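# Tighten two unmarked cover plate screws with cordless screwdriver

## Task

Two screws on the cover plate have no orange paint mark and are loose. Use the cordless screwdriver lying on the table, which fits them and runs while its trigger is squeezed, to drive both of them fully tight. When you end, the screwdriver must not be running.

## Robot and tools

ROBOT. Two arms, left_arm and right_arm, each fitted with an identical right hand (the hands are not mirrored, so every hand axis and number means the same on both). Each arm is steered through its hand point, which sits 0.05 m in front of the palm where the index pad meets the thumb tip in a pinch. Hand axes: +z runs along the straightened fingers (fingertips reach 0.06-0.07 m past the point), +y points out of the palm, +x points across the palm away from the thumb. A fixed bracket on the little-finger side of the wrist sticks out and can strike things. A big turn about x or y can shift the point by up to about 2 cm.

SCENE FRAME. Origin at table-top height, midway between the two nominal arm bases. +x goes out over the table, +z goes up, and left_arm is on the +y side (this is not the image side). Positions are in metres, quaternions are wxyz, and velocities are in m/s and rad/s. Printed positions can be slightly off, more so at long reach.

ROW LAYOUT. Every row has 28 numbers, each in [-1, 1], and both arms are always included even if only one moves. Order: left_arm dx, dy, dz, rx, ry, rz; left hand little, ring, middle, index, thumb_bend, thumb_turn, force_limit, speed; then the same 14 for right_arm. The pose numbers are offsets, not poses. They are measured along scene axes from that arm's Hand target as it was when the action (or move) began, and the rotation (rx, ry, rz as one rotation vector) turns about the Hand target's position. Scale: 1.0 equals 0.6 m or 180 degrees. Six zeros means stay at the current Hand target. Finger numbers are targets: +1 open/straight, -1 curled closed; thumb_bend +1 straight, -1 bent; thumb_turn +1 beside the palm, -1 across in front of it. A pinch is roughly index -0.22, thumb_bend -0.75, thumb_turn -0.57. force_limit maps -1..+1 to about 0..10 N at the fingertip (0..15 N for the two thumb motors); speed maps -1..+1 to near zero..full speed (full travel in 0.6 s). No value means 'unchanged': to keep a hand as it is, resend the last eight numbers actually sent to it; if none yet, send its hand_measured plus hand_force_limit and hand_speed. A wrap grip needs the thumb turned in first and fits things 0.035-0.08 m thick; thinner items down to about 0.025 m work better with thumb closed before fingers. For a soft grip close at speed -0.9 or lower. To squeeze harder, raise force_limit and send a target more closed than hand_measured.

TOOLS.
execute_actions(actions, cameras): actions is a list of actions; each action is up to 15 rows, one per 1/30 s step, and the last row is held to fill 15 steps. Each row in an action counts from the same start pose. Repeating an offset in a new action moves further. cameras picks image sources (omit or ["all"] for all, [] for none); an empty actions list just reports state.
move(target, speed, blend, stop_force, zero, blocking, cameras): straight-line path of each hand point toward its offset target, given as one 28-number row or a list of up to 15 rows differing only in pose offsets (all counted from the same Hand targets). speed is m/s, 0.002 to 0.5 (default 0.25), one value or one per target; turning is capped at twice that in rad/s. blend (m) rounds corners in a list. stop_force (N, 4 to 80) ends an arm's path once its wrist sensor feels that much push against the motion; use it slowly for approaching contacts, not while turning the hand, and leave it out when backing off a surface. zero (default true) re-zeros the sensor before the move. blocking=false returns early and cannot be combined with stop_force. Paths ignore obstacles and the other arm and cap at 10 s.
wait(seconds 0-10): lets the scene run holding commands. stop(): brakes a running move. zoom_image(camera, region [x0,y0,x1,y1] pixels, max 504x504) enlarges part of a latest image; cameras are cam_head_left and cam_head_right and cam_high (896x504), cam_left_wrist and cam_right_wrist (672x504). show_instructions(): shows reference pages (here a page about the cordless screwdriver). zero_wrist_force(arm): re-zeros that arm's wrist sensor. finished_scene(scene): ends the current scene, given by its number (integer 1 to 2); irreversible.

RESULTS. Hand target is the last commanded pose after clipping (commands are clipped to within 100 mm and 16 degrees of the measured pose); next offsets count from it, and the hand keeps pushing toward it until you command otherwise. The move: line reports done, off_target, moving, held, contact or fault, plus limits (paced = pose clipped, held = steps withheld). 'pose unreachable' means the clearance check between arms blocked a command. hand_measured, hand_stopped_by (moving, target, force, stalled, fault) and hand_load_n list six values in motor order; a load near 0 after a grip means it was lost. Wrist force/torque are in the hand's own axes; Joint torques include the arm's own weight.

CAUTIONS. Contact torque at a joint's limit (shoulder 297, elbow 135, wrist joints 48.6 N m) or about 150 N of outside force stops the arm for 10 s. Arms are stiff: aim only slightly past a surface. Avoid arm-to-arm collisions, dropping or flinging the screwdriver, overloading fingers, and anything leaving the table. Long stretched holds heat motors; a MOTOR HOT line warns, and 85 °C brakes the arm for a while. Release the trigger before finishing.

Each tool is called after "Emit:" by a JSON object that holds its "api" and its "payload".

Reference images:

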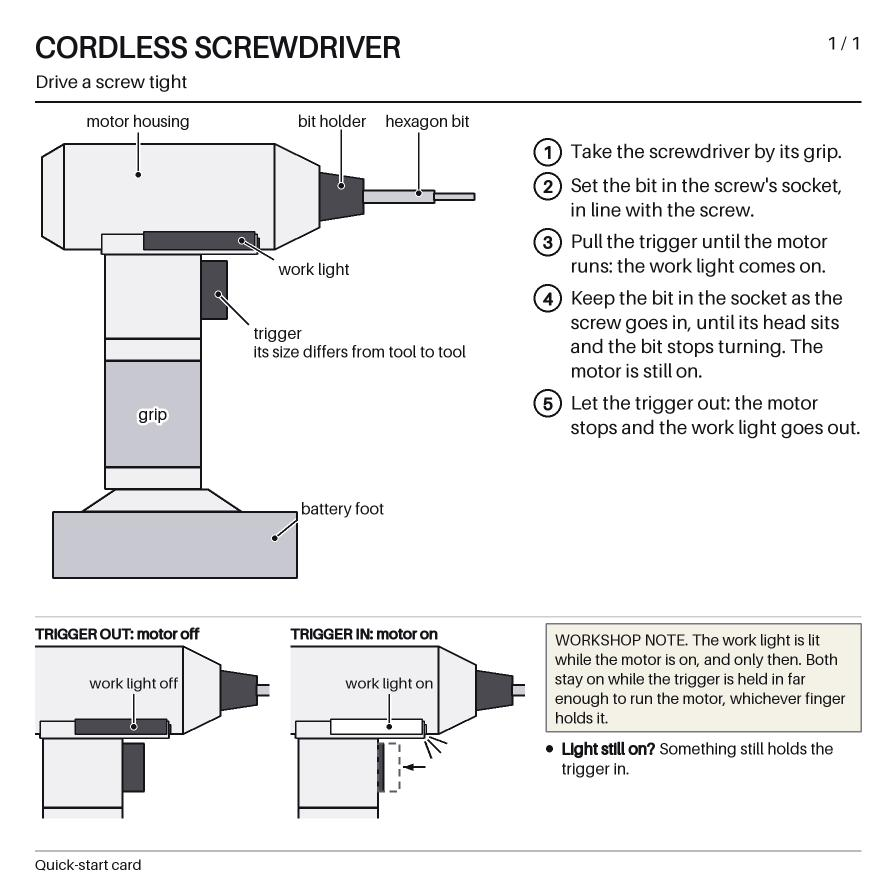

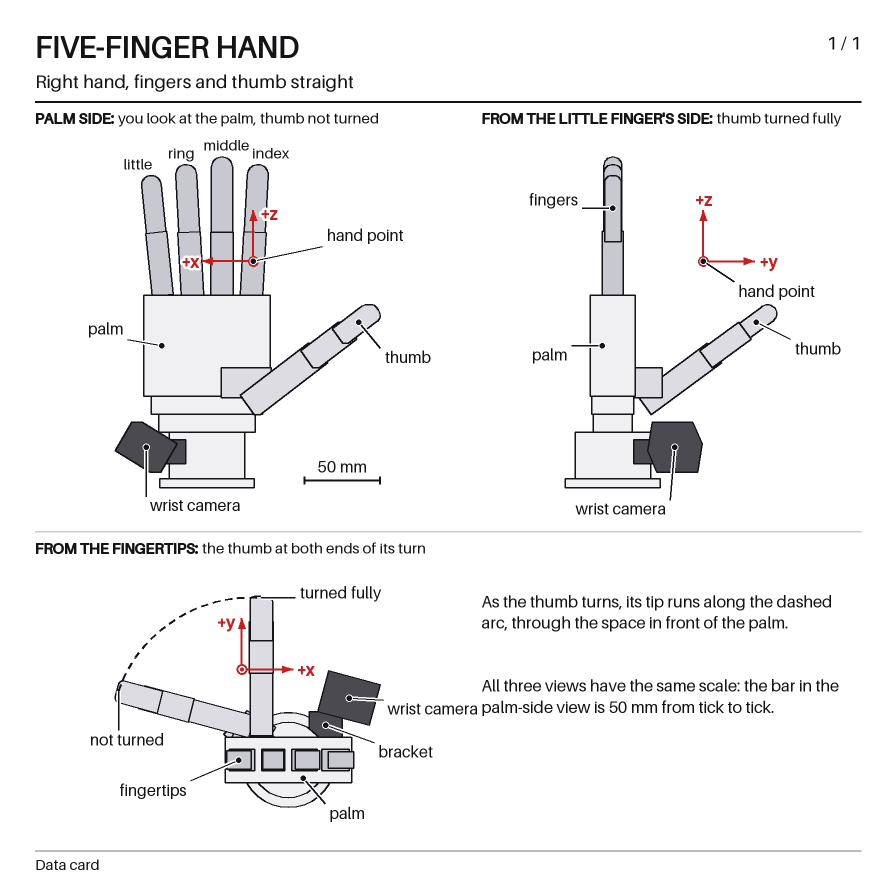

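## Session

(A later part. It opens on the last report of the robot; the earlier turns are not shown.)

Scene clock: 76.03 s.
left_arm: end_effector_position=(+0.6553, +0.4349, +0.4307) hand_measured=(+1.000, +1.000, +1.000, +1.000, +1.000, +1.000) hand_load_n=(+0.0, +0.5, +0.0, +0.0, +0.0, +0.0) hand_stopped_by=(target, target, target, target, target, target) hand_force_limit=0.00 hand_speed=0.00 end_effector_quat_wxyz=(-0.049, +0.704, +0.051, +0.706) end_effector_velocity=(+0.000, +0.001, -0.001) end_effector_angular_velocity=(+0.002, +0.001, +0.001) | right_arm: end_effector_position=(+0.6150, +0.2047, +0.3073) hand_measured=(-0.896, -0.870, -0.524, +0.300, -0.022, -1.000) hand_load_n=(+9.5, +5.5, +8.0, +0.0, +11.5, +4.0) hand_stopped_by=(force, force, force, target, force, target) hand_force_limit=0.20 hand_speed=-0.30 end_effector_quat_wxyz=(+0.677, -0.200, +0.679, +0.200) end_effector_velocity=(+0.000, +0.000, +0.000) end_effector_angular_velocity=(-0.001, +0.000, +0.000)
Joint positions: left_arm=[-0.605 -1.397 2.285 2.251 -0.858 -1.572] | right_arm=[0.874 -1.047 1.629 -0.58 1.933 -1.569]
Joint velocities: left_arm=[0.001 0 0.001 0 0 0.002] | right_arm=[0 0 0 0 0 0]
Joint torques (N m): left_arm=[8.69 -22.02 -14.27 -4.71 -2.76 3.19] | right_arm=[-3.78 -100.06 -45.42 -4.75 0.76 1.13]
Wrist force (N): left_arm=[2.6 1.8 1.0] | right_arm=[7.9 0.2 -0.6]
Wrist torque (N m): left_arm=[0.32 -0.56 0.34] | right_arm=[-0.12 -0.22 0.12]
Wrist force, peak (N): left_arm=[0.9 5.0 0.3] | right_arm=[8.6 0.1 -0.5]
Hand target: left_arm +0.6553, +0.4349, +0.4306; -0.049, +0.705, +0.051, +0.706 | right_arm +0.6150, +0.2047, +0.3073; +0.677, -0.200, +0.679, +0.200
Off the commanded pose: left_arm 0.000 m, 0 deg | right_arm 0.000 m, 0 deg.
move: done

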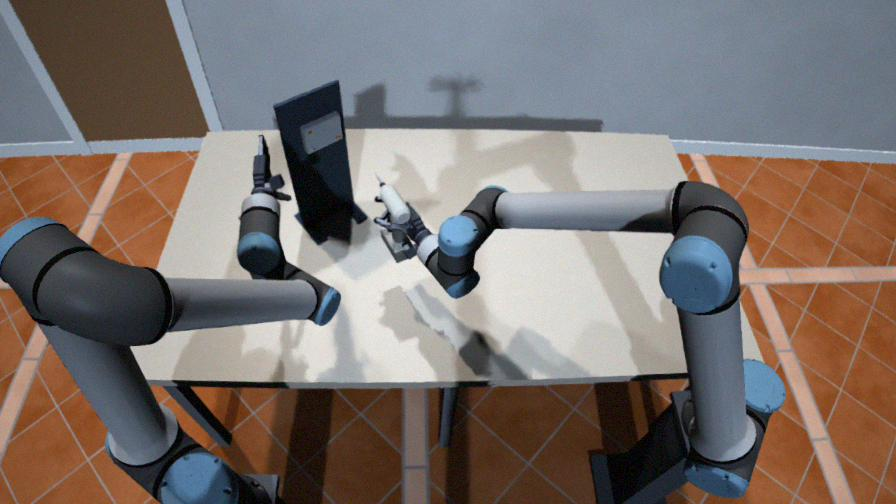

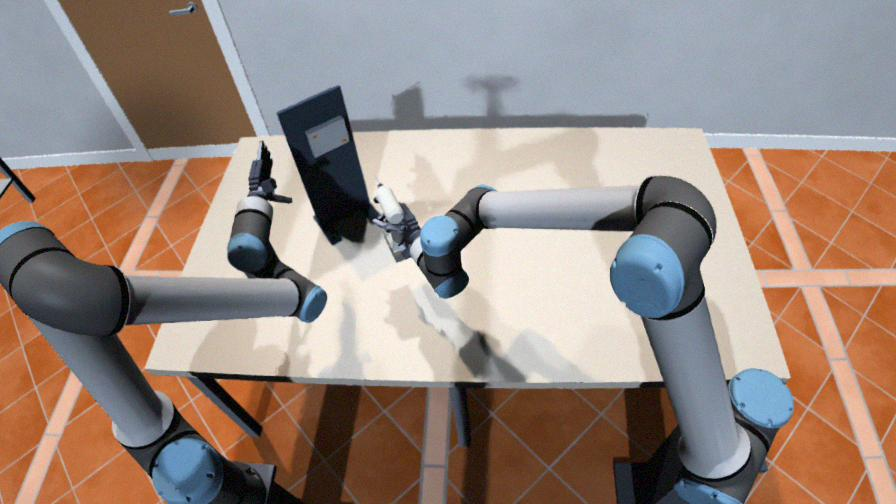

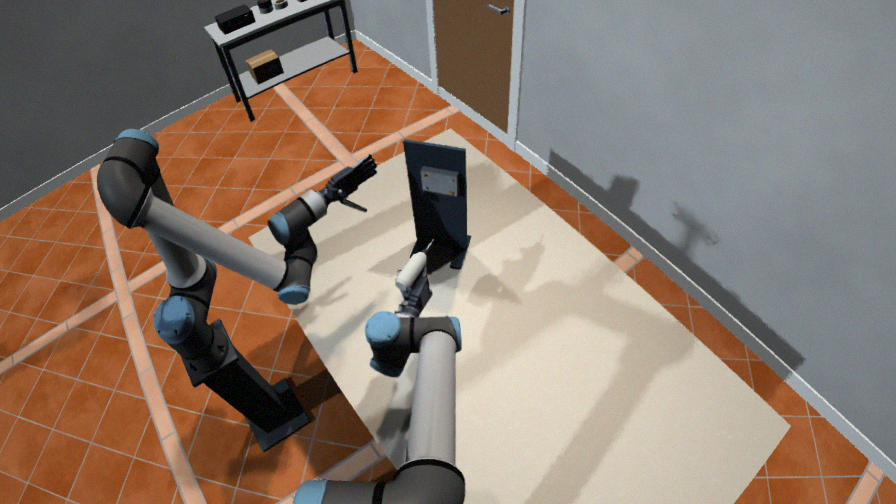

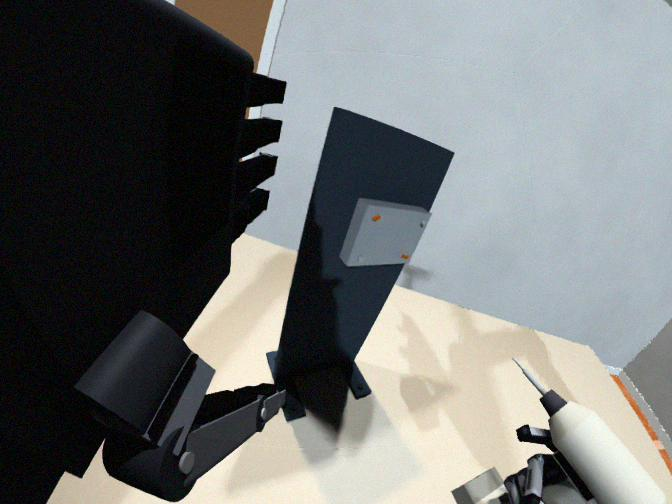

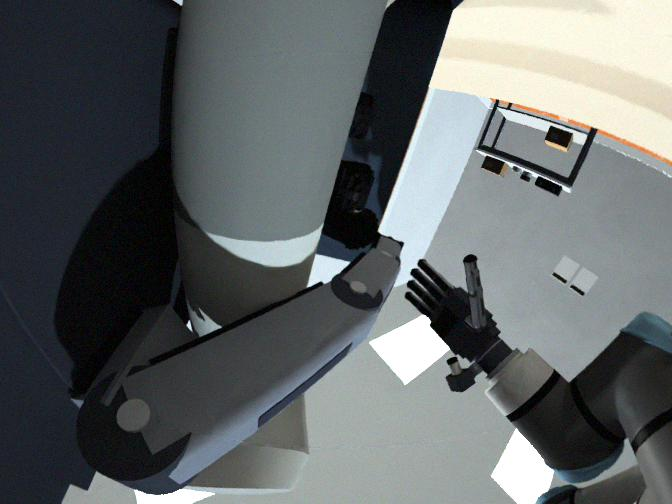

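Emit:
{"api": "zoom_image", "payload": {"camera": "cam_left_wrist", "region": [310, 90, 490, 290]}}

Emit:
{"api": "zoom_image", "payload": {"camera": "cam_left_wrist", "region": [440, 330, 672, 504]}}

Emit:
{"api": "zoom_image", "payload": {"camera": "cam_head_right", "region": [270, 70, 470, 290]}}

Scaled by 2.520 from the camera's 672x504 image, which has a finer 960x720 frame.

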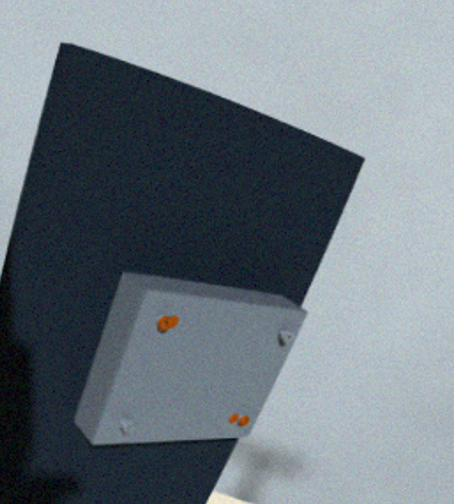

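Scaled by 2.172 from the camera's 672x504 image, which has a finer 960x720 frame.

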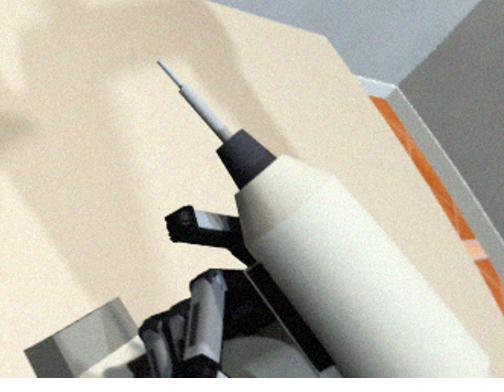

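Scaled by 2.291.

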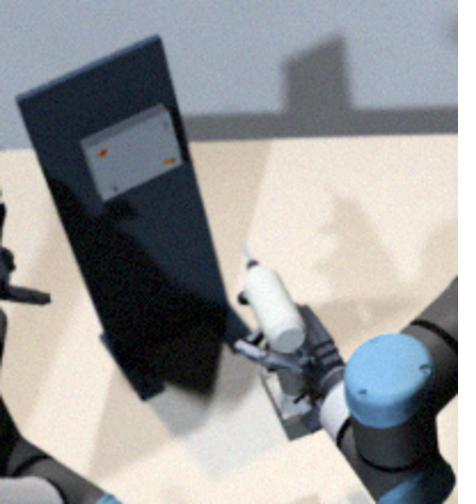

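Emit:
{"api": "move", "payload": {"target": [0,0,0,0,0,0,1,1,1,1,1,1,0,0,0.08,0.06,0.06,0,0,0,-1,-1,-0.95,0.3,-0.85,-1,0.2,-0.3], "speed": 0.1, "cameras": ["cam_left_wrist","cam_head_right"]}}

Emit:
{"api": "zoom_image", "payload": {"camera": "cam_left_wrist", "region": [330, 180, 630, 400]}}

Scene clock: 78.63 s.
left_arm: end_effector_position=(+0.6553, +0.4349, +0.4306) hand_measured=(+1.000, +1.000, +1.000, +1.000, +1.000, +1.000) hand_load_n=(+0.0, +0.0, -0.5, +0.0, +0.0, +0.0) hand_stopped_by=(target, target, target, target, target, target) hand_force_limit=0.00 hand_speed=0.00 end_effector_quat_wxyz=(-0.049, +0.705, +0.051, +0.706) end_effector_velocity=(+0.000, +0.000, +0.000) end_effector_angular_velocity=(+0.000, +0.000, +0.000) | right_arm: end_effector_position=(+0.6631, +0.2406, +0.3432) hand_measured=(-0.896, -0.870, -0.524, +0.300, -0.022, -1.000) hand_load_n=(+9.5, +6.0, +8.0, +0.0, +11.5, +4.0) hand_stopped_by=(force, force, force, target, force, target) hand_force_limit=0.20 hand_speed=-0.30 end_effector_quat_wxyz=(+0.677, -0.200, +0.679, +0.200) end_effector_velocity=(+0.000, +0.001, -0.002) end_effector_angular_velocity=(-0.001, +0.000, +0.000)
Joint positions: left_arm=[-0.605 -1.397 2.285 2.251 -0.859 -1.572] | right_arm=[0.854 -1.001 1.48 -0.476 1.912 -1.569]
Joint velocities: left_arm=[0 0 0 0 0 0] | right_arm=[0 0.002 0 0 0 0]
Joint torques (N m): left_arm=[6.48 -24.54 -21.57 -3.8 -1.75 4.02] | right_arm=[15.18 -105.59 -47.99 -5.96 2.47 0.7]
Wrist force (N): left_arm=[2.9 1.5 1.1] | right_arm=[7.9 0.5 -0.4]
Wrist torque (N m): left_arm=[0.27 -0.61 0.36] | right_arm=[-0.09 -0.23 0.12]
Wrist force, peak (N): left_arm=[3.3 1.8 1.3] | right_arm=[9.1 -0.3 -2.1]
Hand target: left_arm +0.6553, +0.4349, +0.4306; -0.049, +0.705, +0.051, +0.706 | right_arm +0.6630, +0.2407, +0.3434; +0.677, -0.200, +0.679, +0.200
Off the commanded pose: left_arm 0.000 m, 0 deg | right_arm 0.000 m, 0 deg.
move: done
Images, in order (width x height): cam_head_right 896x504, cam_left_wrist 672x504.

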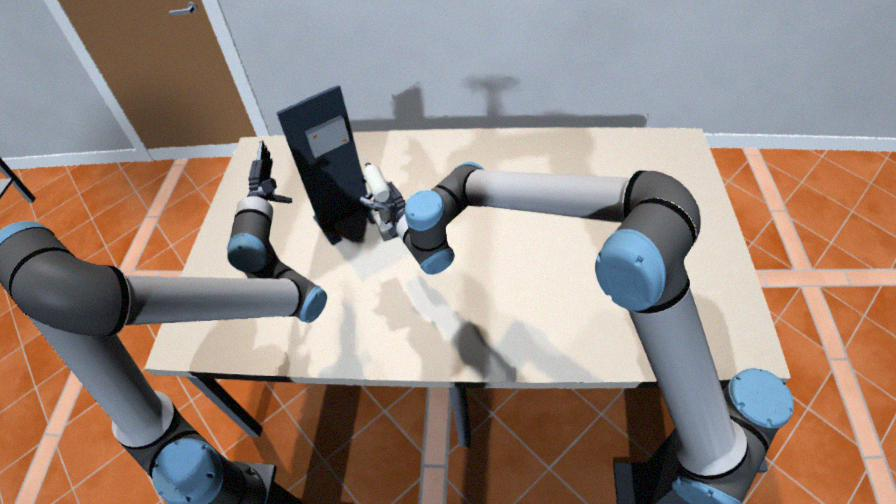

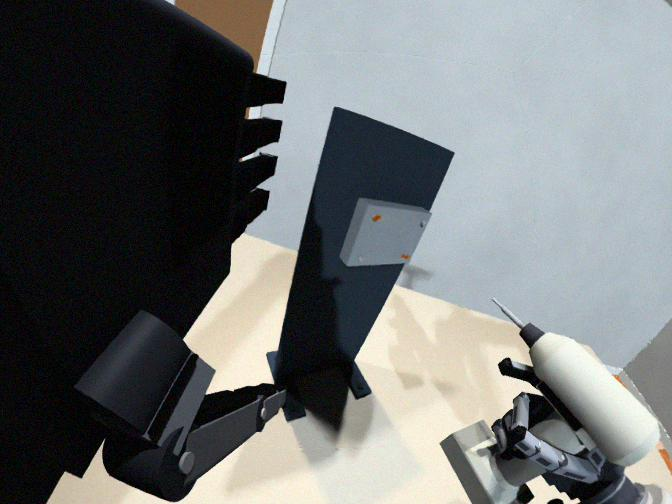

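Scaled by 1.680 from the camera's 672x504 image, which has a finer 960x720 frame.

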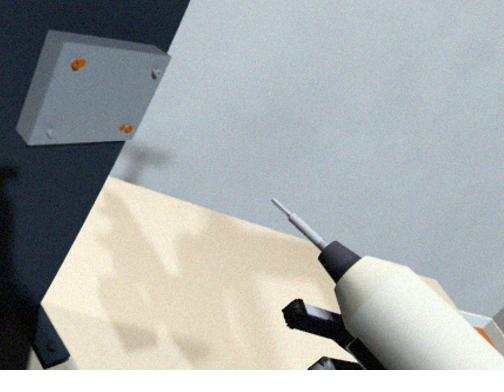

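Emit:
{"api": "move", "payload": {"target": [0,0,0,0,0,0,1,1,1,1,1,1,0,0,0.0755,0.049,0.0,0,0,0,-1,-1,-0.95,0.3,-0.85,-1,0.2,-0.3], "speed": 0.08, "stop_force": 8, "cameras": ["cam_left_wrist","cam_head_right"]}}

Emit:
{"api": "zoom_image", "payload": {"camera": "cam_left_wrist", "region": [330, 180, 630, 400]}}

Scene clock: 81.37 s.
left_arm: end_effector_position=(+0.6553, +0.4349, +0.4306) hand_measured=(+1.000, +1.000, +1.000, +1.000, +1.000, +1.000) hand_load_n=(+0.0, +0.0, +0.0, +0.0, +0.0, +0.0) hand_stopped_by=(target, target, target, target, target, target) hand_force_limit=0.00 hand_speed=0.00 end_effector_quat_wxyz=(-0.049, +0.705, +0.051, +0.706) end_effector_velocity=(+0.000, +0.000, +0.000) end_effector_angular_velocity=(+0.000, -0.001, +0.000) | right_arm: end_effector_position=(+0.7083, +0.2702, +0.3435) hand_measured=(-0.896, -0.870, -0.524, +0.300, -0.022, -1.000) hand_load_n=(+9.5, +5.5, +8.0, +0.0, +12.0, +4.0) hand_stopped_by=(force, force, force, target, force, target) hand_force_limit=0.20 hand_speed=-0.30 end_effector_quat_wxyz=(+0.677, -0.200, +0.679, +0.200) end_effector_velocity=(+0.000, +0.000, -0.001) end_effector_angular_velocity=(-0.001, +0.001, +0.000)
Joint positions: left_arm=[-0.605 -1.397 2.285 2.251 -0.859 -1.572] | right_arm=[0.834 -0.93 1.361 -0.428 1.892 -1.569]
Joint velocities: left_arm=[0 0 0 -0.001 0 0] | right_arm=[0 0.001 0 0.001 0 0]
Joint torques (N m): left_arm=[8.34 -23.53 -27.94 -1.93 -2.4 1.61] | right_arm=[14.48 -110.85 -50.31 -6.23 2.27 -1.24]
Wrist force (N): left_arm=[2.9 1.9 1.2] | right_arm=[7.8 0.3 -0.5]
Wrist torque (N m): left_arm=[0.33 -0.61 0.37] | right_arm=[-0.10 -0.19 0.11]
Wrist force, peak (N): left_arm=[3.2 2.2 1.1] | right_arm=[8.4 0.5 1.1]
Hand target: left_arm +0.6553, +0.4349, +0.4306; -0.049, +0.705, +0.051, +0.706 | right_arm +0.7083, +0.2702, +0.3435; +0.677, -0.200, +0.679, +0.200
Off the commanded pose: left_arm 0.000 m, 0 deg | right_arm 0.000 m, 0 deg.
move: done
Images, in order (width x height): cam_head_right 896x504, cam_left_wrist 672x504.

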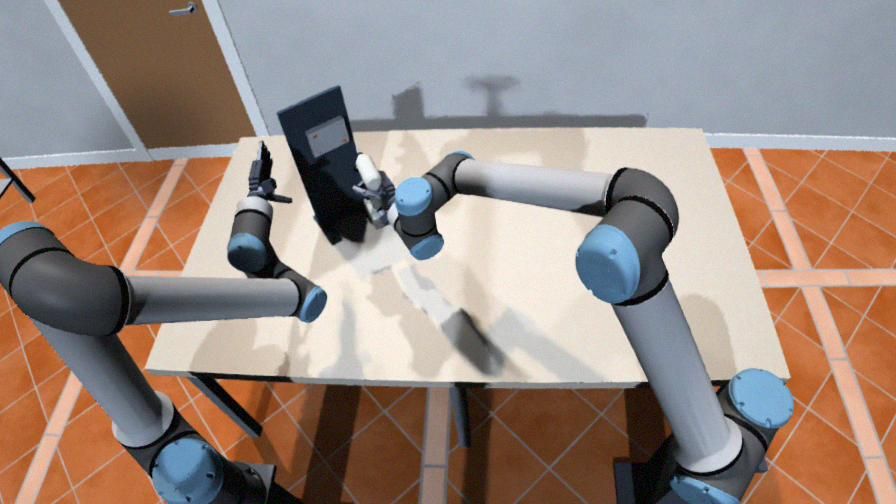

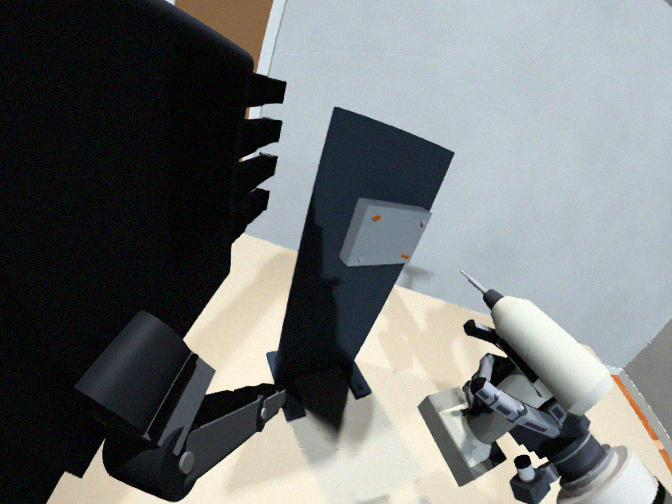

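Scaled by 1.680 from the camera's 672x504 image, which has a finer 960x720 frame.

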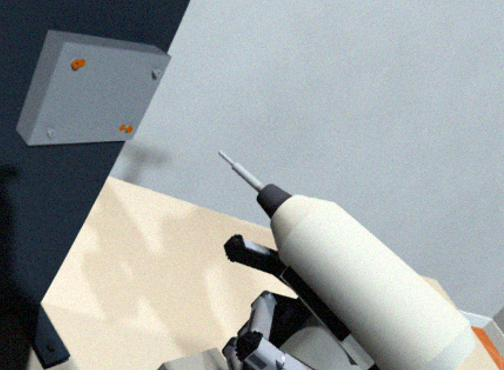

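Emit:
{"api": "move", "payload": {"target": [0,0,0,0,0,0,1,1,1,1,1,1,0,0,0.0755,0.049,0.01,0,0,0,-1,-1,-0.95,0.3,-0.85,-1,0.2,-0.3], "speed": 0.06, "stop_force": 6, "cameras": ["cam_left_wrist","cam_head_right"]}}

Emit:
{"api": "zoom_image", "payload": {"camera": "cam_left_wrist", "region": [330, 180, 530, 330]}}

Scene clock: 84.20 s.
left_arm: end_effector_position=(+0.6553, +0.4349, +0.4306) hand_measured=(+1.000, +1.000, +1.000, +1.000, +1.000, +1.000) hand_load_n=(+0.0, +0.0, +0.0, +0.0, +0.0, +0.0) hand_stopped_by=(target, target, target, target, target, target) hand_force_limit=0.00 hand_speed=0.00 end_effector_quat_wxyz=(-0.049, +0.705, +0.051, +0.706) end_effector_velocity=(+0.000, +0.001, +0.000) end_effector_angular_velocity=(-0.001, +0.000, +0.002) | right_arm: end_effector_position=(+0.7536, +0.2997, +0.3495) hand_measured=(-0.896, -0.870, -0.524, +0.300, -0.022, -1.000) hand_load_n=(+9.5, +5.5, +8.0, +0.0, +12.0, +4.5) hand_stopped_by=(force, force, force, target, force, target) hand_force_limit=0.20 hand_speed=-0.30 end_effector_quat_wxyz=(+0.677, -0.200, +0.679, +0.200) end_effector_velocity=(+0.000, +0.000, +0.001) end_effector_angular_velocity=(+0.001, -0.001, +0.000)
Joint positions: left_arm=[-0.605 -1.397 2.285 2.251 -0.859 -1.572] | right_arm=[0.816 -0.858 1.226 -0.365 1.874 -1.569]
Joint velocities: left_arm=[0.002 0 0 0 0 -0.001] | right_arm=[0 -0.001 0 -0.001 0 0]
Joint torques (N m): left_arm=[7.85 -24.77 -35.21 -0.82 -2.29 0.18] | right_arm=[14.79 -121.39 -51.44 -5.98 2.04 1.12]
Wrist force (N): left_arm=[2.9 2.0 1.0] | right_arm=[8.0 0.1 0.0]
Wrist torque (N m): left_arm=[0.35 -0.60 0.37] | right_arm=[-0.17 -0.25 0.13]
Wrist force, peak (N): left_arm=[3.4 1.5 1.2] | right_arm=[8.7 0.3 -0.3]
Hand target: left_arm +0.6553, +0.4349, +0.4306; -0.049, +0.705, +0.051, +0.706 | right_arm +0.7536, +0.2997, +0.3495; +0.677, -0.200, +0.679, +0.200
Off the commanded pose: left_arm 0.000 m, 0 deg | right_arm 0.000 m, 0 deg.
move: done
Images, in order (width x height): cam_head_right 896x504, cam_left_wrist 672x504.

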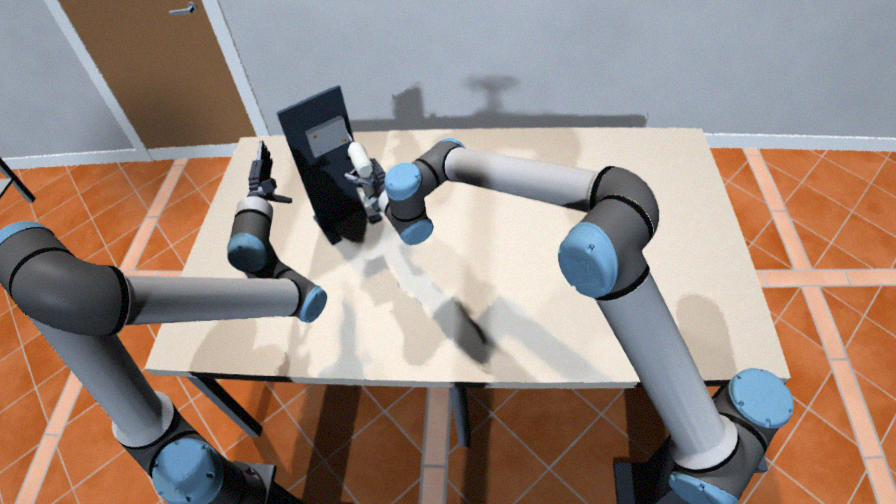

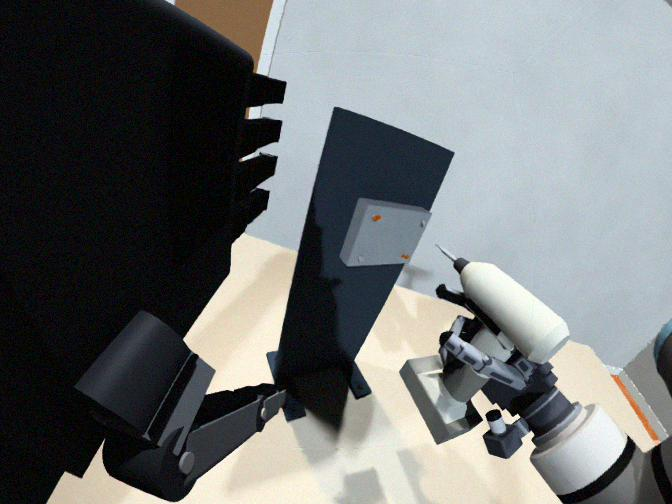

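Scaled by 2.520 from the camera's 672x504 image, which has a finer 960x720 frame.

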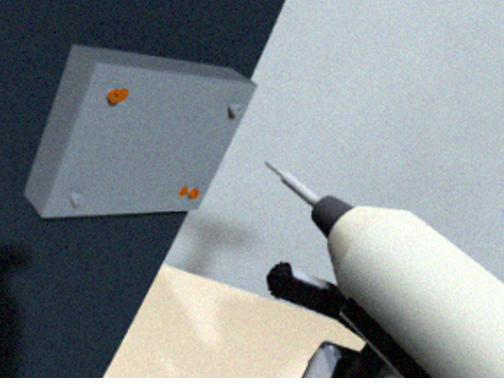

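Emit:
{"api": "move", "payload": {"target": [0,0,0,0,0,0,1,1,1,1,1,1,0,0,0.028,0.018,0.009,0,0,0,-1,-1,-0.95,0.3,-0.85,-1,0.2,-0.3], "speed": 0.03, "stop_force": 4, "cameras": ["cam_left_wrist"]}}

Emit:
{"api": "zoom_image", "payload": {"camera": "cam_left_wrist", "region": [330, 180, 480, 300]}}

Emit:
{"api": "zoom_image", "payload": {"camera": "cam_left_wrist", "region": [390, 200, 450, 250]}}

Scene clock: 86.90 s.
left_arm: end_effector_position=(+0.6553, +0.4349, +0.4306) hand_measured=(+1.000, +1.000, +1.000, +1.000, +1.000, +1.000) hand_load_n=(+0.0, +0.0, +0.0, +0.0, +0.5, +0.0) hand_stopped_by=(target, target, target, target, target, target) hand_force_limit=0.00 hand_speed=0.00 end_effector_quat_wxyz=(-0.049, +0.705, +0.051, +0.706) end_effector_velocity=(+0.000, +0.000, +0.000) end_effector_angular_velocity=(+0.000, +0.000, +0.000) | right_arm: end_effector_position=(+0.7704, +0.3105, +0.3550) hand_measured=(-0.896, -0.870, -0.524, +0.300, -0.022, -1.000) hand_load_n=(+9.5, +5.5, +8.0, +0.0, +12.0, +4.0) hand_stopped_by=(force, force, force, target, force, target) hand_force_limit=0.20 hand_speed=-0.30 end_effector_quat_wxyz=(+0.677, -0.200, +0.679, +0.200) end_effector_velocity=(+0.000, +0.000, -0.002) end_effector_angular_velocity=(-0.002, +0.002, +0.000)
Joint positions: left_arm=[-0.605 -1.397 2.285 2.251 -0.859 -1.572] | right_arm=[0.809 -0.832 1.169 -0.335 1.868 -1.569]
Joint velocities: left_arm=[0 0 0 0 0 0] | right_arm=[0 0.002 0 0.001 0 0]
Joint torques (N m): left_arm=[8.91 -22.26 -39.04 1.08 -2.53 -1.14] | right_arm=[14.35 -122.98 -42.68 -5.98 1.54 -0.11]
Wrist force (N): left_arm=[2.7 1.8 1.5] | right_arm=[7.9 0.6 -0.3]
Wrist torque (N m): left_arm=[0.28 -0.59 0.35] | right_arm=[-0.07 -0.21 0.13]
Wrist force, peak (N): left_arm=[3.2 2.1 1.1] | right_arm=[8.7 -0.3 -0.9]
Hand target: left_arm +0.6553, +0.4349, +0.4306; -0.049, +0.705, +0.051, +0.706 | right_arm +0.7704, +0.3105, +0.3550; +0.677, -0.200, +0.679, +0.200
Off the commanded pose: left_arm 0.000 m, 0 deg | right_arm 0.000 m, 0 deg.
move: done
Images, in order (width x height): cam_left_wrist 672x504.

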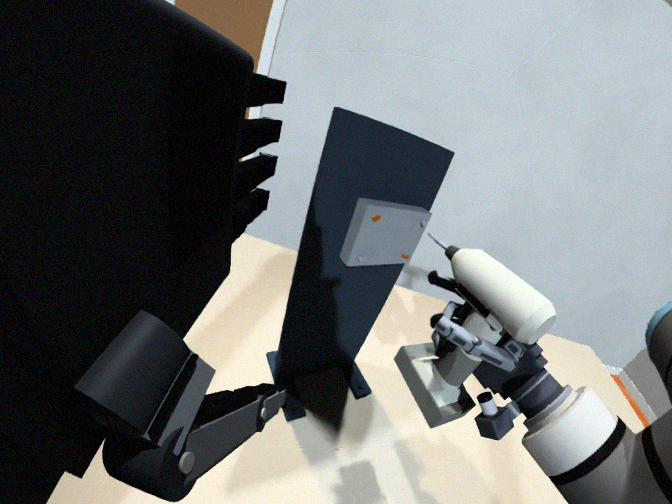

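Scaled by 3.360 from the camera's 672x504 image, which has a finer 960x720 frame.

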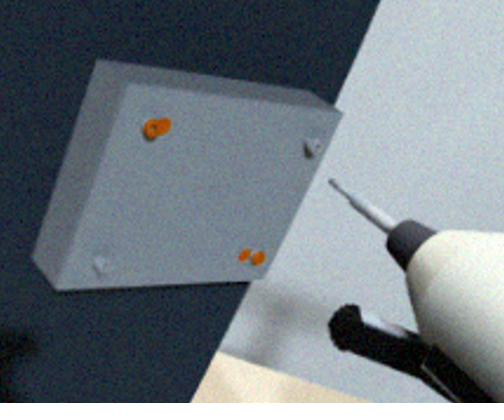

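Scaled by 8.400 from the camera's 672x504 image, which has a finer 960x720 frame.

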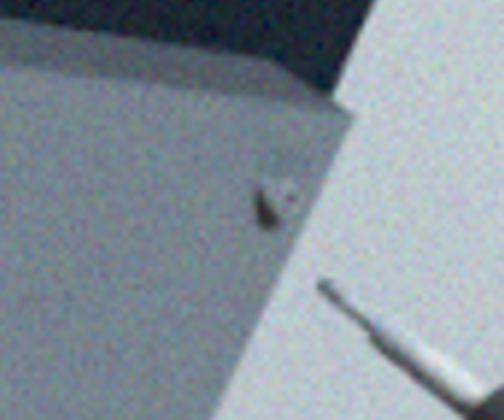

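Emit:
{"api": "move", "payload": {"target": [0,0,0,0,0,0,1,1,1,1,1,1,0,0,0.042,0.0272,0,0,0,0,-1,-1,-0.95,0.3,-0.85,-1,0.2,-0.3], "speed": 0.015, "stop_force": 4, "cameras": ["cam_left_wrist"]}}

Emit:
{"api": "zoom_image", "payload": {"camera": "cam_left_wrist", "region": [390, 200, 450, 250]}}

Scene clock: 89.80 s.
left_arm: end_effector_position=(+0.6553, +0.4349, +0.4306) hand_measured=(+1.000, +1.000, +1.000, +1.000, +1.000, +1.000) hand_load_n=(+0.0, +0.0, +0.0, +0.0, +0.0, +0.0) hand_stopped_by=(target, target, target, target, target, target) hand_force_limit=0.00 hand_speed=0.00 end_effector_quat_wxyz=(-0.049, +0.705, +0.051, +0.706) end_effector_velocity=(+0.000, -0.001, +0.000) end_effector_angular_velocity=(+0.000, +0.000, -0.001) | right_arm: end_effector_position=(+0.7828, +0.3185, +0.3550) hand_measured=(-0.896, -0.870, -0.524, +0.300, -0.022, -1.000) hand_load_n=(+9.5, +5.5, +7.5, +0.0, +11.5, +4.0) hand_stopped_by=(force, force, force, target, force, target) hand_force_limit=0.20 hand_speed=-0.30 end_effector_quat_wxyz=(+0.677, -0.200, +0.679, +0.200) end_effector_velocity=(+0.000, +0.000, +0.002) end_effector_angular_velocity=(+0.001, -0.001, +0.000)
Joint positions: left_arm=[-0.605 -1.397 2.285 2.251 -0.859 -1.572] | right_arm=[0.805 -0.81 1.129 -0.317 1.864 -1.569]
Joint velocities: left_arm=[-0.001 0 0 0 0 0] | right_arm=[0 -0.002 0 0 0 0]
Joint torques (N m): left_arm=[8.83 -26.66 -38.44 0.96 -2.02 -1.62] | right_arm=[14.66 -125.39 -49.32 -6.19 1.77 -0.8]
Wrist force (N): left_arm=[2.6 1.7 0.8] | right_arm=[8.5 -0.2 -0.7]
Wrist torque (N m): left_arm=[0.32 -0.55 0.34] | right_arm=[-0.15 -0.28 0.14]
Wrist force, peak (N): left_arm=[3.0 2.1 1.2] | right_arm=[12.1 1.9 -15.9]
Hand target: left_arm +0.6553, +0.4349, +0.4306; -0.049, +0.705, +0.051, +0.706 | right_arm +0.7828, +0.3185, +0.3550; +0.677, -0.200, +0.679, +0.200
Off the commanded pose: left_arm 0.000 m, 0 deg | right_arm 0.015 m, 0 deg.
move: contact (right_arm)
Images, in order (width x height): cam_left_wrist 672x504.

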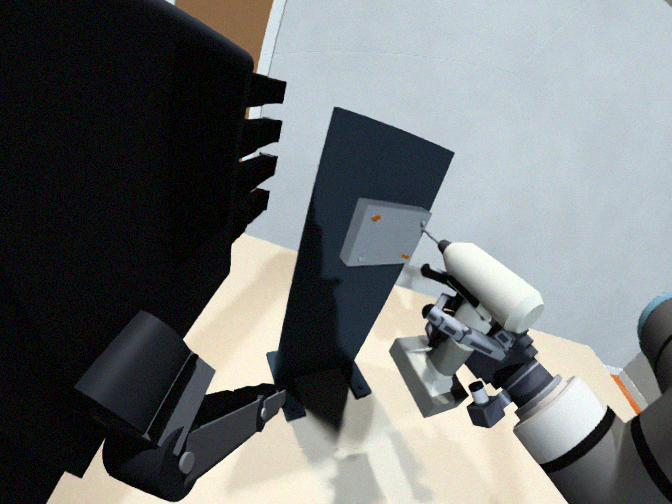

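Scaled by 8.400 from the camera's 672x504 image, which has a finer 960x720 frame.

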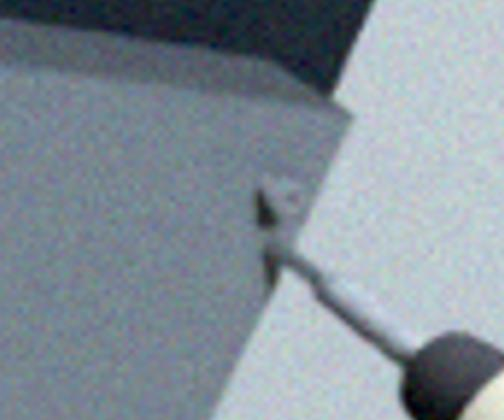

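Emit:
{"api": "move", "payload": {"target": [[0,0,0,0,0,0,1,1,1,1,1,1,0,0,-0.0168,-0.011,0,0,0,0,-1,-1,-0.95,0.3,-0.85,-1,0.2,-0.3],[0,0,0,0,0,0,1,1,1,1,1,1,0,0,-0.0213,-0.004,0.0167,0,0,0,-1,-1,-0.95,0.3,-0.85,-1,0.2,-0.3]], "speed": 0.04, "cameras": ["cam_left_wrist"]}}

Emit:
{"api": "zoom_image", "payload": {"camera": "cam_left_wrist", "region": [390, 200, 450, 250]}}

Scene clock: 91.17 s.
left_arm: end_effector_position=(+0.6553, +0.4349, +0.4306) hand_measured=(+1.000, +1.000, +1.000, +1.000, +1.000, +1.000) hand_load_n=(+0.0, +0.0, +0.0, +0.0, +0.0, +0.0) hand_stopped_by=(target, target, target, target, target, target) hand_force_limit=0.00 hand_speed=0.00 end_effector_quat_wxyz=(-0.049, +0.705, +0.051, +0.706) end_effector_velocity=(+0.000, +0.000, +0.000) end_effector_angular_velocity=(+0.000, +0.000, +0.000) | right_arm: end_effector_position=(+0.7699, +0.3162, +0.3652) hand_measured=(-0.896, -0.870, -0.524, +0.300, -0.022, -1.000) hand_load_n=(+9.5, +6.0, +7.5, +0.0, +11.5, +4.0) hand_stopped_by=(force, force, force, target, force, target) hand_force_limit=0.20 hand_speed=-0.30 end_effector_quat_wxyz=(+0.677, -0.200, +0.679, +0.200) end_effector_velocity=(+0.000, +0.000, -0.002) end_effector_angular_velocity=(+0.001, -0.001, +0.000)
Joint positions: left_arm=[-0.605 -1.397 2.285 2.251 -0.859 -1.572] | right_arm=[0.814 -0.83 1.147 -0.314 1.872 -1.569]
Joint velocities: left_arm=[-0.001 -0.001 0 0.001 0.001 0.001] | right_arm=[0 0 0.003 -0.005 -0.001 0]
Joint torques (N m): left_arm=[10.75 -23.33 -38.09 0.96 -2.33 -2.07] | right_arm=[-11.62 -110.15 -41.69 -6.54 -0.16 -0.77]
Wrist force (N): left_arm=[3.0 1.6 1.0] | right_arm=[7.9 0.4 -0.2]
Wrist torque (N m): left_arm=[0.29 -0.62 0.36] | right_arm=[-0.12 -0.21 0.13]
Wrist force, peak (N): left_arm=[3.1 2.0 1.0] | right_arm=[9.1 -0.2 -1.1]
Hand target: left_arm +0.6553, +0.4349, +0.4306; -0.049, +0.705, +0.051, +0.706 | right_arm +0.7700, +0.3161, +0.3650; +0.677, -0.200, +0.679, +0.200
Off the commanded pose: left_arm 0.000 m, 0 deg | right_arm 0.000 m, 0 deg.
move: done
Images, in order (width x height): cam_left_wrist 672x504.

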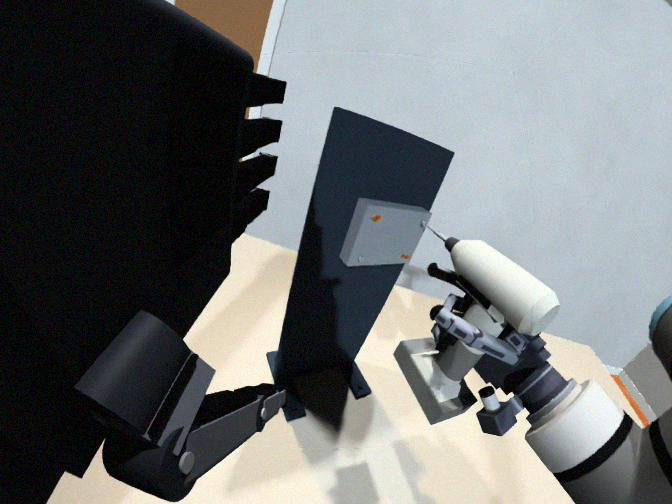

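Scaled by 8.400 from the camera's 672x504 image, which has a finer 960x720 frame.

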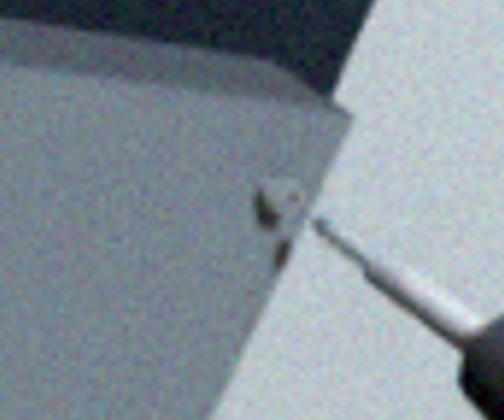

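Emit:
{"api": "move", "payload": {"target": [[0,0,0,0,0,0,1,1,1,1,1,1,0,0,-0.00155,0.0024,0.002,0,0,0,-1,-1,-0.95,0.3,-0.85,-1,0.2,-0.3],[0,0,0,0,0,0,1,1,1,1,1,1,0,0,0.0124,0.0115,0.002,0,0,0,-1,-1,-0.95,0.3,-0.85,-1,0.2,-0.3]], "speed": 0.01, "stop_force": 4, "cameras": ["cam_left_wrist"]}}

Emit:
{"api": "zoom_image", "payload": {"camera": "cam_left_wrist", "region": [390, 200, 450, 250]}}

Scene clock: 93.73 s.
left_arm: end_effector_position=(+0.6553, +0.4349, +0.4306) hand_measured=(+1.000, +1.000, +1.000, +1.000, +1.000, +1.000) hand_load_n=(+0.0, +0.0, +0.0, +0.0, +0.0, +0.0) hand_stopped_by=(target, target, target, target, target, target) hand_force_limit=0.00 hand_speed=0.00 end_effector_quat_wxyz=(-0.049, +0.705, +0.051, +0.706) end_effector_velocity=(+0.000, +0.000, +0.000) end_effector_angular_velocity=(+0.000, +0.001, +0.001) | right_arm: end_effector_position=(+0.7738, +0.3207, +0.3662) hand_measured=(-0.896, -0.870, -0.524, +0.300, -0.022, -1.000) hand_load_n=(+9.5, +6.0, +7.5, +0.0, +11.5, +3.5) hand_stopped_by=(force, force, force, target, force, target) hand_force_limit=0.20 hand_speed=-0.30 end_effector_quat_wxyz=(+0.677, -0.200, +0.679, +0.200) end_effector_velocity=(+0.000, +0.000, -0.001) end_effector_angular_velocity=(-0.001, +0.001, +0.000)
Joint positions: left_arm=[-0.605 -1.397 2.285 2.251 -0.859 -1.572] | right_arm=[0.813 -0.82 1.128 -0.305 1.872 -1.569]
Joint velocities: left_arm=[0.001 0 0 0 0 0] | right_arm=[0 0.001 0 0 0 0]
Joint torques (N m): left_arm=[8.19 -27.66 -38.15 1.07 -2.29 -2.41] | right_arm=[13.22 -125.29 -43.99 -6.47 2.31 -0.6]
Wrist force (N): left_arm=[2.9 1.8 0.7] | right_arm=[9.1 0.9 -1.8]
Wrist torque (N m): left_arm=[0.35 -0.59 0.36] | right_arm=[-0.09 -0.30 0.17]
Wrist force, peak (N): left_arm=[3.3 1.8 1.4] | right_arm=[10.7 1.1 -13.0]
Hand target: left_arm +0.6553, +0.4349, +0.4306; -0.049, +0.705, +0.051, +0.706 | right_arm +0.7738, +0.3207, +0.3662; +0.677, -0.200, +0.679, +0.200
Off the commanded pose: left_arm 0.000 m, 0 deg | right_arm 0.004 m, 0 deg.
move: contact (right_arm); path passed 1 of 2 targets
Images, in order (width x height): cam_left_wrist 672x504.

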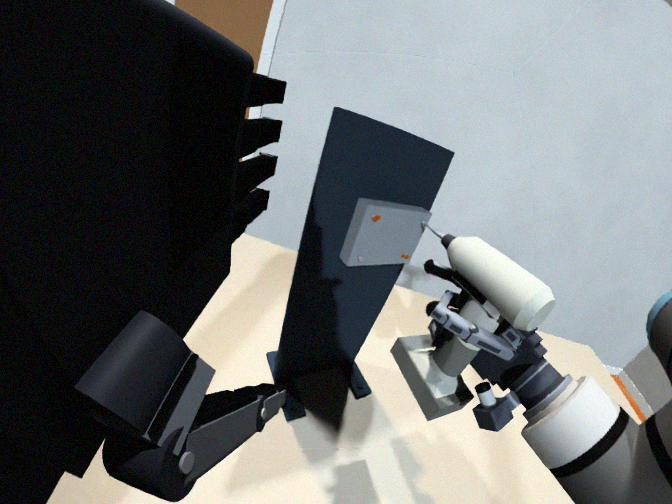

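Scaled by 8.400 from the camera's 672x504 image, which has a finer 960x720 frame.

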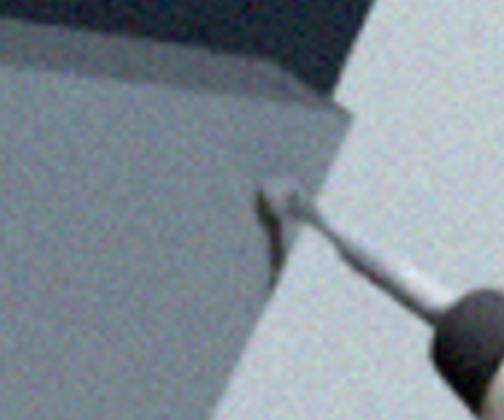

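Emit:
{"api": "move", "payload": {"target": [0,0,0,0,0,0,1,1,1,1,1,1,0,0,0.0098,0.0064,0,0,0,0,-1,-1,-0.95,-0.9,-0.85,-1,0.2,-0.2], "speed": 0.003, "stop_force": 8, "cameras": ["cam_left_wrist"]}}

Emit:
{"api": "zoom_image", "payload": {"camera": "cam_left_wrist", "region": [390, 200, 490, 290]}}

Scene clock: 95.20 s.
left_arm: end_effector_position=(+0.6553, +0.4349, +0.4306) hand_measured=(+1.000, +1.000, +1.000, +1.000, +1.000, +1.000) hand_load_n=(+0.0, +0.0, +0.0, +0.0, +0.0, +0.0) hand_stopped_by=(target, target, target, target, target, target) hand_force_limit=0.00 hand_speed=0.00 end_effector_quat_wxyz=(-0.049, +0.705, +0.051, +0.706) end_effector_velocity=(+0.000, +0.000, +0.000) end_effector_angular_velocity=(-0.001, -0.001, +0.000) | right_arm: end_effector_position=(+0.7739, +0.3208, +0.3663) hand_measured=(-0.896, -0.870, -0.524, -0.848, -0.022, -1.000) hand_load_n=(+9.5, +5.5, +7.5, +10.0, +12.0, +3.5) hand_stopped_by=(force, force, force, force, force, target) hand_force_limit=0.20 hand_speed=-0.20 end_effector_quat_wxyz=(+0.677, -0.200, +0.679, +0.200) end_effector_velocity=(+0.000, +0.000, +0.000) end_effector_angular_velocity=(+0.000, +0.000, +0.000)
Joint positions: left_arm=[-0.605 -1.397 2.285 2.251 -0.859 -1.572] | right_arm=[0.813 -0.82 1.127 -0.305 1.872 -1.569]
Joint velocities: left_arm=[0 0 0 -0.001 0 -0.001] | right_arm=[0 0 0 0 0 0]
Joint torques (N m): left_arm=[8.03 -25.92 -35.93 0.91 -1.85 -2.19] | right_arm=[5.25 -125.82 -45.45 -6.26 2.3 -0.75]
Wrist force (N): left_arm=[2.9 1.7 1.2] | right_arm=[10.4 2.0 -3.9]
Wrist torque (N m): left_arm=[0.29 -0.62 0.36] | right_arm=[-0.11 -0.11 0.18]
Wrist force, peak (N): left_arm=[3.2 2.1 1.2] | right_arm=[11.1 1.2 -12.7]
Hand target: left_arm +0.6553, +0.4349, +0.4306; -0.049, +0.705, +0.051, +0.706 | right_arm +0.7739, +0.3208, +0.3662; +0.677, -0.200, +0.679, +0.200
Off the commanded pose: left_arm 0.000 m, 0 deg | right_arm 0.007 m, 0 deg.
move: contact (right_arm)
Images, in order (width x height): cam_left_wrist 672x504.

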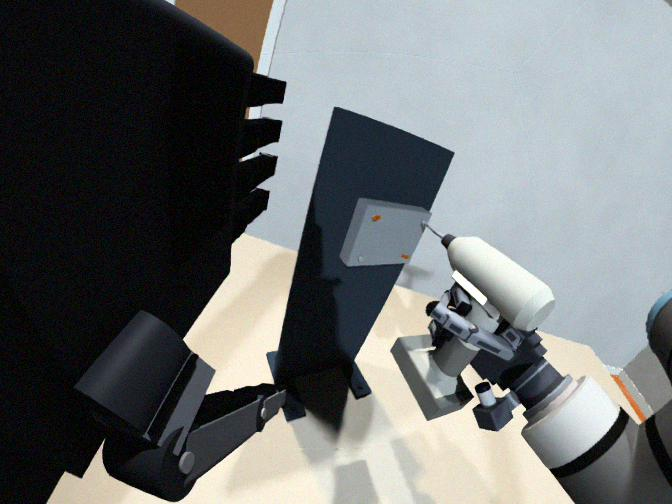

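Scaled by 5.040 from the camera's 672x504 image, which has a finer 960x720 frame.

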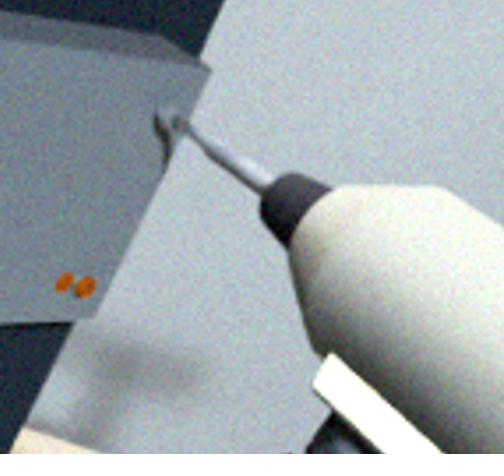

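Emit:
{"api": "move", "payload": {"target": [0,0,0,0,0,0,1,1,1,1,1,1,0,0,0.0098,0.0064,0,0,0,0,-1,-1,-0.95,-0.9,-0.85,-1,0.2,-0.2], "speed": 0.004, "stop_force": 10, "cameras": ["cam_left_wrist"]}}

Emit:
{"api": "zoom_image", "payload": {"camera": "cam_left_wrist", "region": [390, 200, 450, 250]}}

Scene clock: 96.33 s.
left_arm: end_effector_position=(+0.6553, +0.4349, +0.4306) hand_measured=(+1.000, +1.000, +1.000, +1.000, +1.000, +1.000) hand_load_n=(+0.0, +0.0, +0.0, +0.0, +0.0, +0.0) hand_stopped_by=(target, target, target, target, target, target) hand_force_limit=0.00 hand_speed=0.00 end_effector_quat_wxyz=(-0.049, +0.705, +0.051, +0.706) end_effector_velocity=(+0.000, +0.001, +0.000) end_effector_angular_velocity=(+0.000, +0.001, +0.001) | right_arm: end_effector_position=(+0.7744, +0.3212, +0.3663) hand_measured=(-0.896, -0.870, -0.524, -0.848, -0.022, -1.000) hand_load_n=(+8.5, +4.5, +6.5, +9.0, +12.5, +3.0) hand_stopped_by=(force, force, force, force, force, target) hand_force_limit=0.20 hand_speed=-0.20 end_effector_quat_wxyz=(+0.677, -0.200, +0.679, +0.200) end_effector_velocity=(+0.000, +0.000, +0.000) end_effector_angular_velocity=(+0.000, +0.000, +0.000)
Joint positions: left_arm=[-0.605 -1.397 2.285 2.251 -0.859 -1.572] | right_arm=[0.813 -0.819 1.125 -0.304 1.872 -1.569]
Joint velocities: left_arm=[0.001 0 0 0 0 0] | right_arm=[0 0 0 0 0 0]
Joint torques (N m): left_arm=[8.57 -27.49 -35.44 0.64 -1.8 -1.82] | right_arm=[5.59 -124.22 -45.26 -7.29 3.32 -0.64]
Wrist force (N): left_arm=[3.0 1.7 0.6] | right_arm=[10.5 3.5 -5.7]
Wrist torque (N m): left_arm=[0.33 -0.61 0.36] | right_arm=[-0.18 -0.22 0.14]
Wrist force, peak (N): left_arm=[3.1 2.0 0.9] | right_arm=[12.0 4.0 -14.3]
Hand target: left_arm +0.6553, +0.4349, +0.4306; -0.049, +0.705, +0.051, +0.706 | right_arm +0.7743, +0.3213, +0.3663; +0.677, -0.200, +0.679, +0.200
Off the commanded pose: left_arm 0.000 m, 0 deg | right_arm 0.006 m, 0 deg.
move: contact (right_arm)
Images, in order (width x height): cam_left_wrist 672x504.

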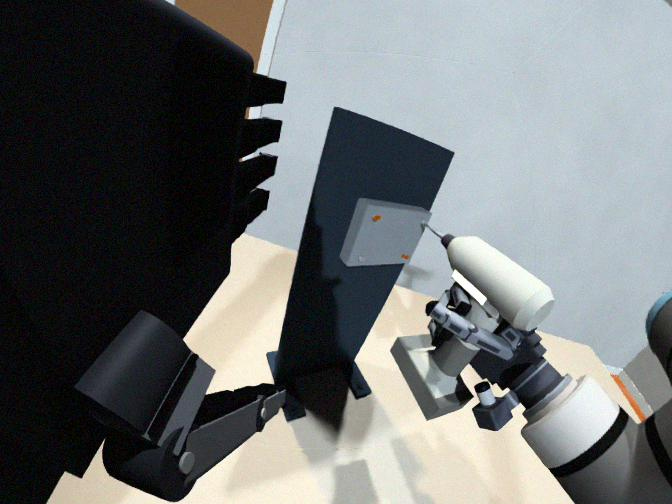

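Scaled by 8.400 from the camera's 672x504 image, which has a finer 960x720 frame.

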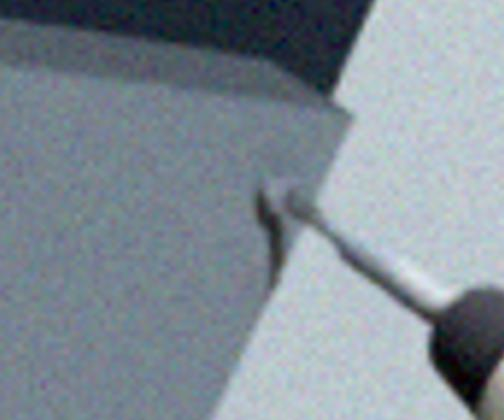

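Emit:
{"api": "zoom_image", "payload": {"camera": "cam_left_wrist", "region": [412, 214, 436, 232]}}

Scaled by 21.000 from the camera's 672x504 image, which has a finer 960x720 frame.

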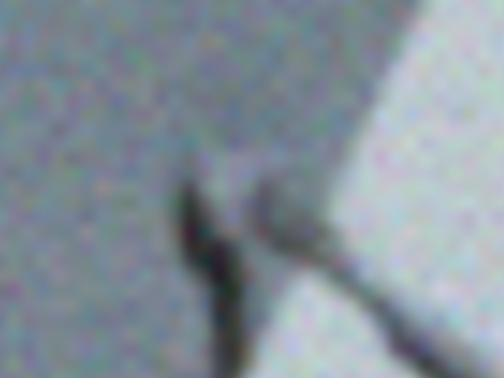

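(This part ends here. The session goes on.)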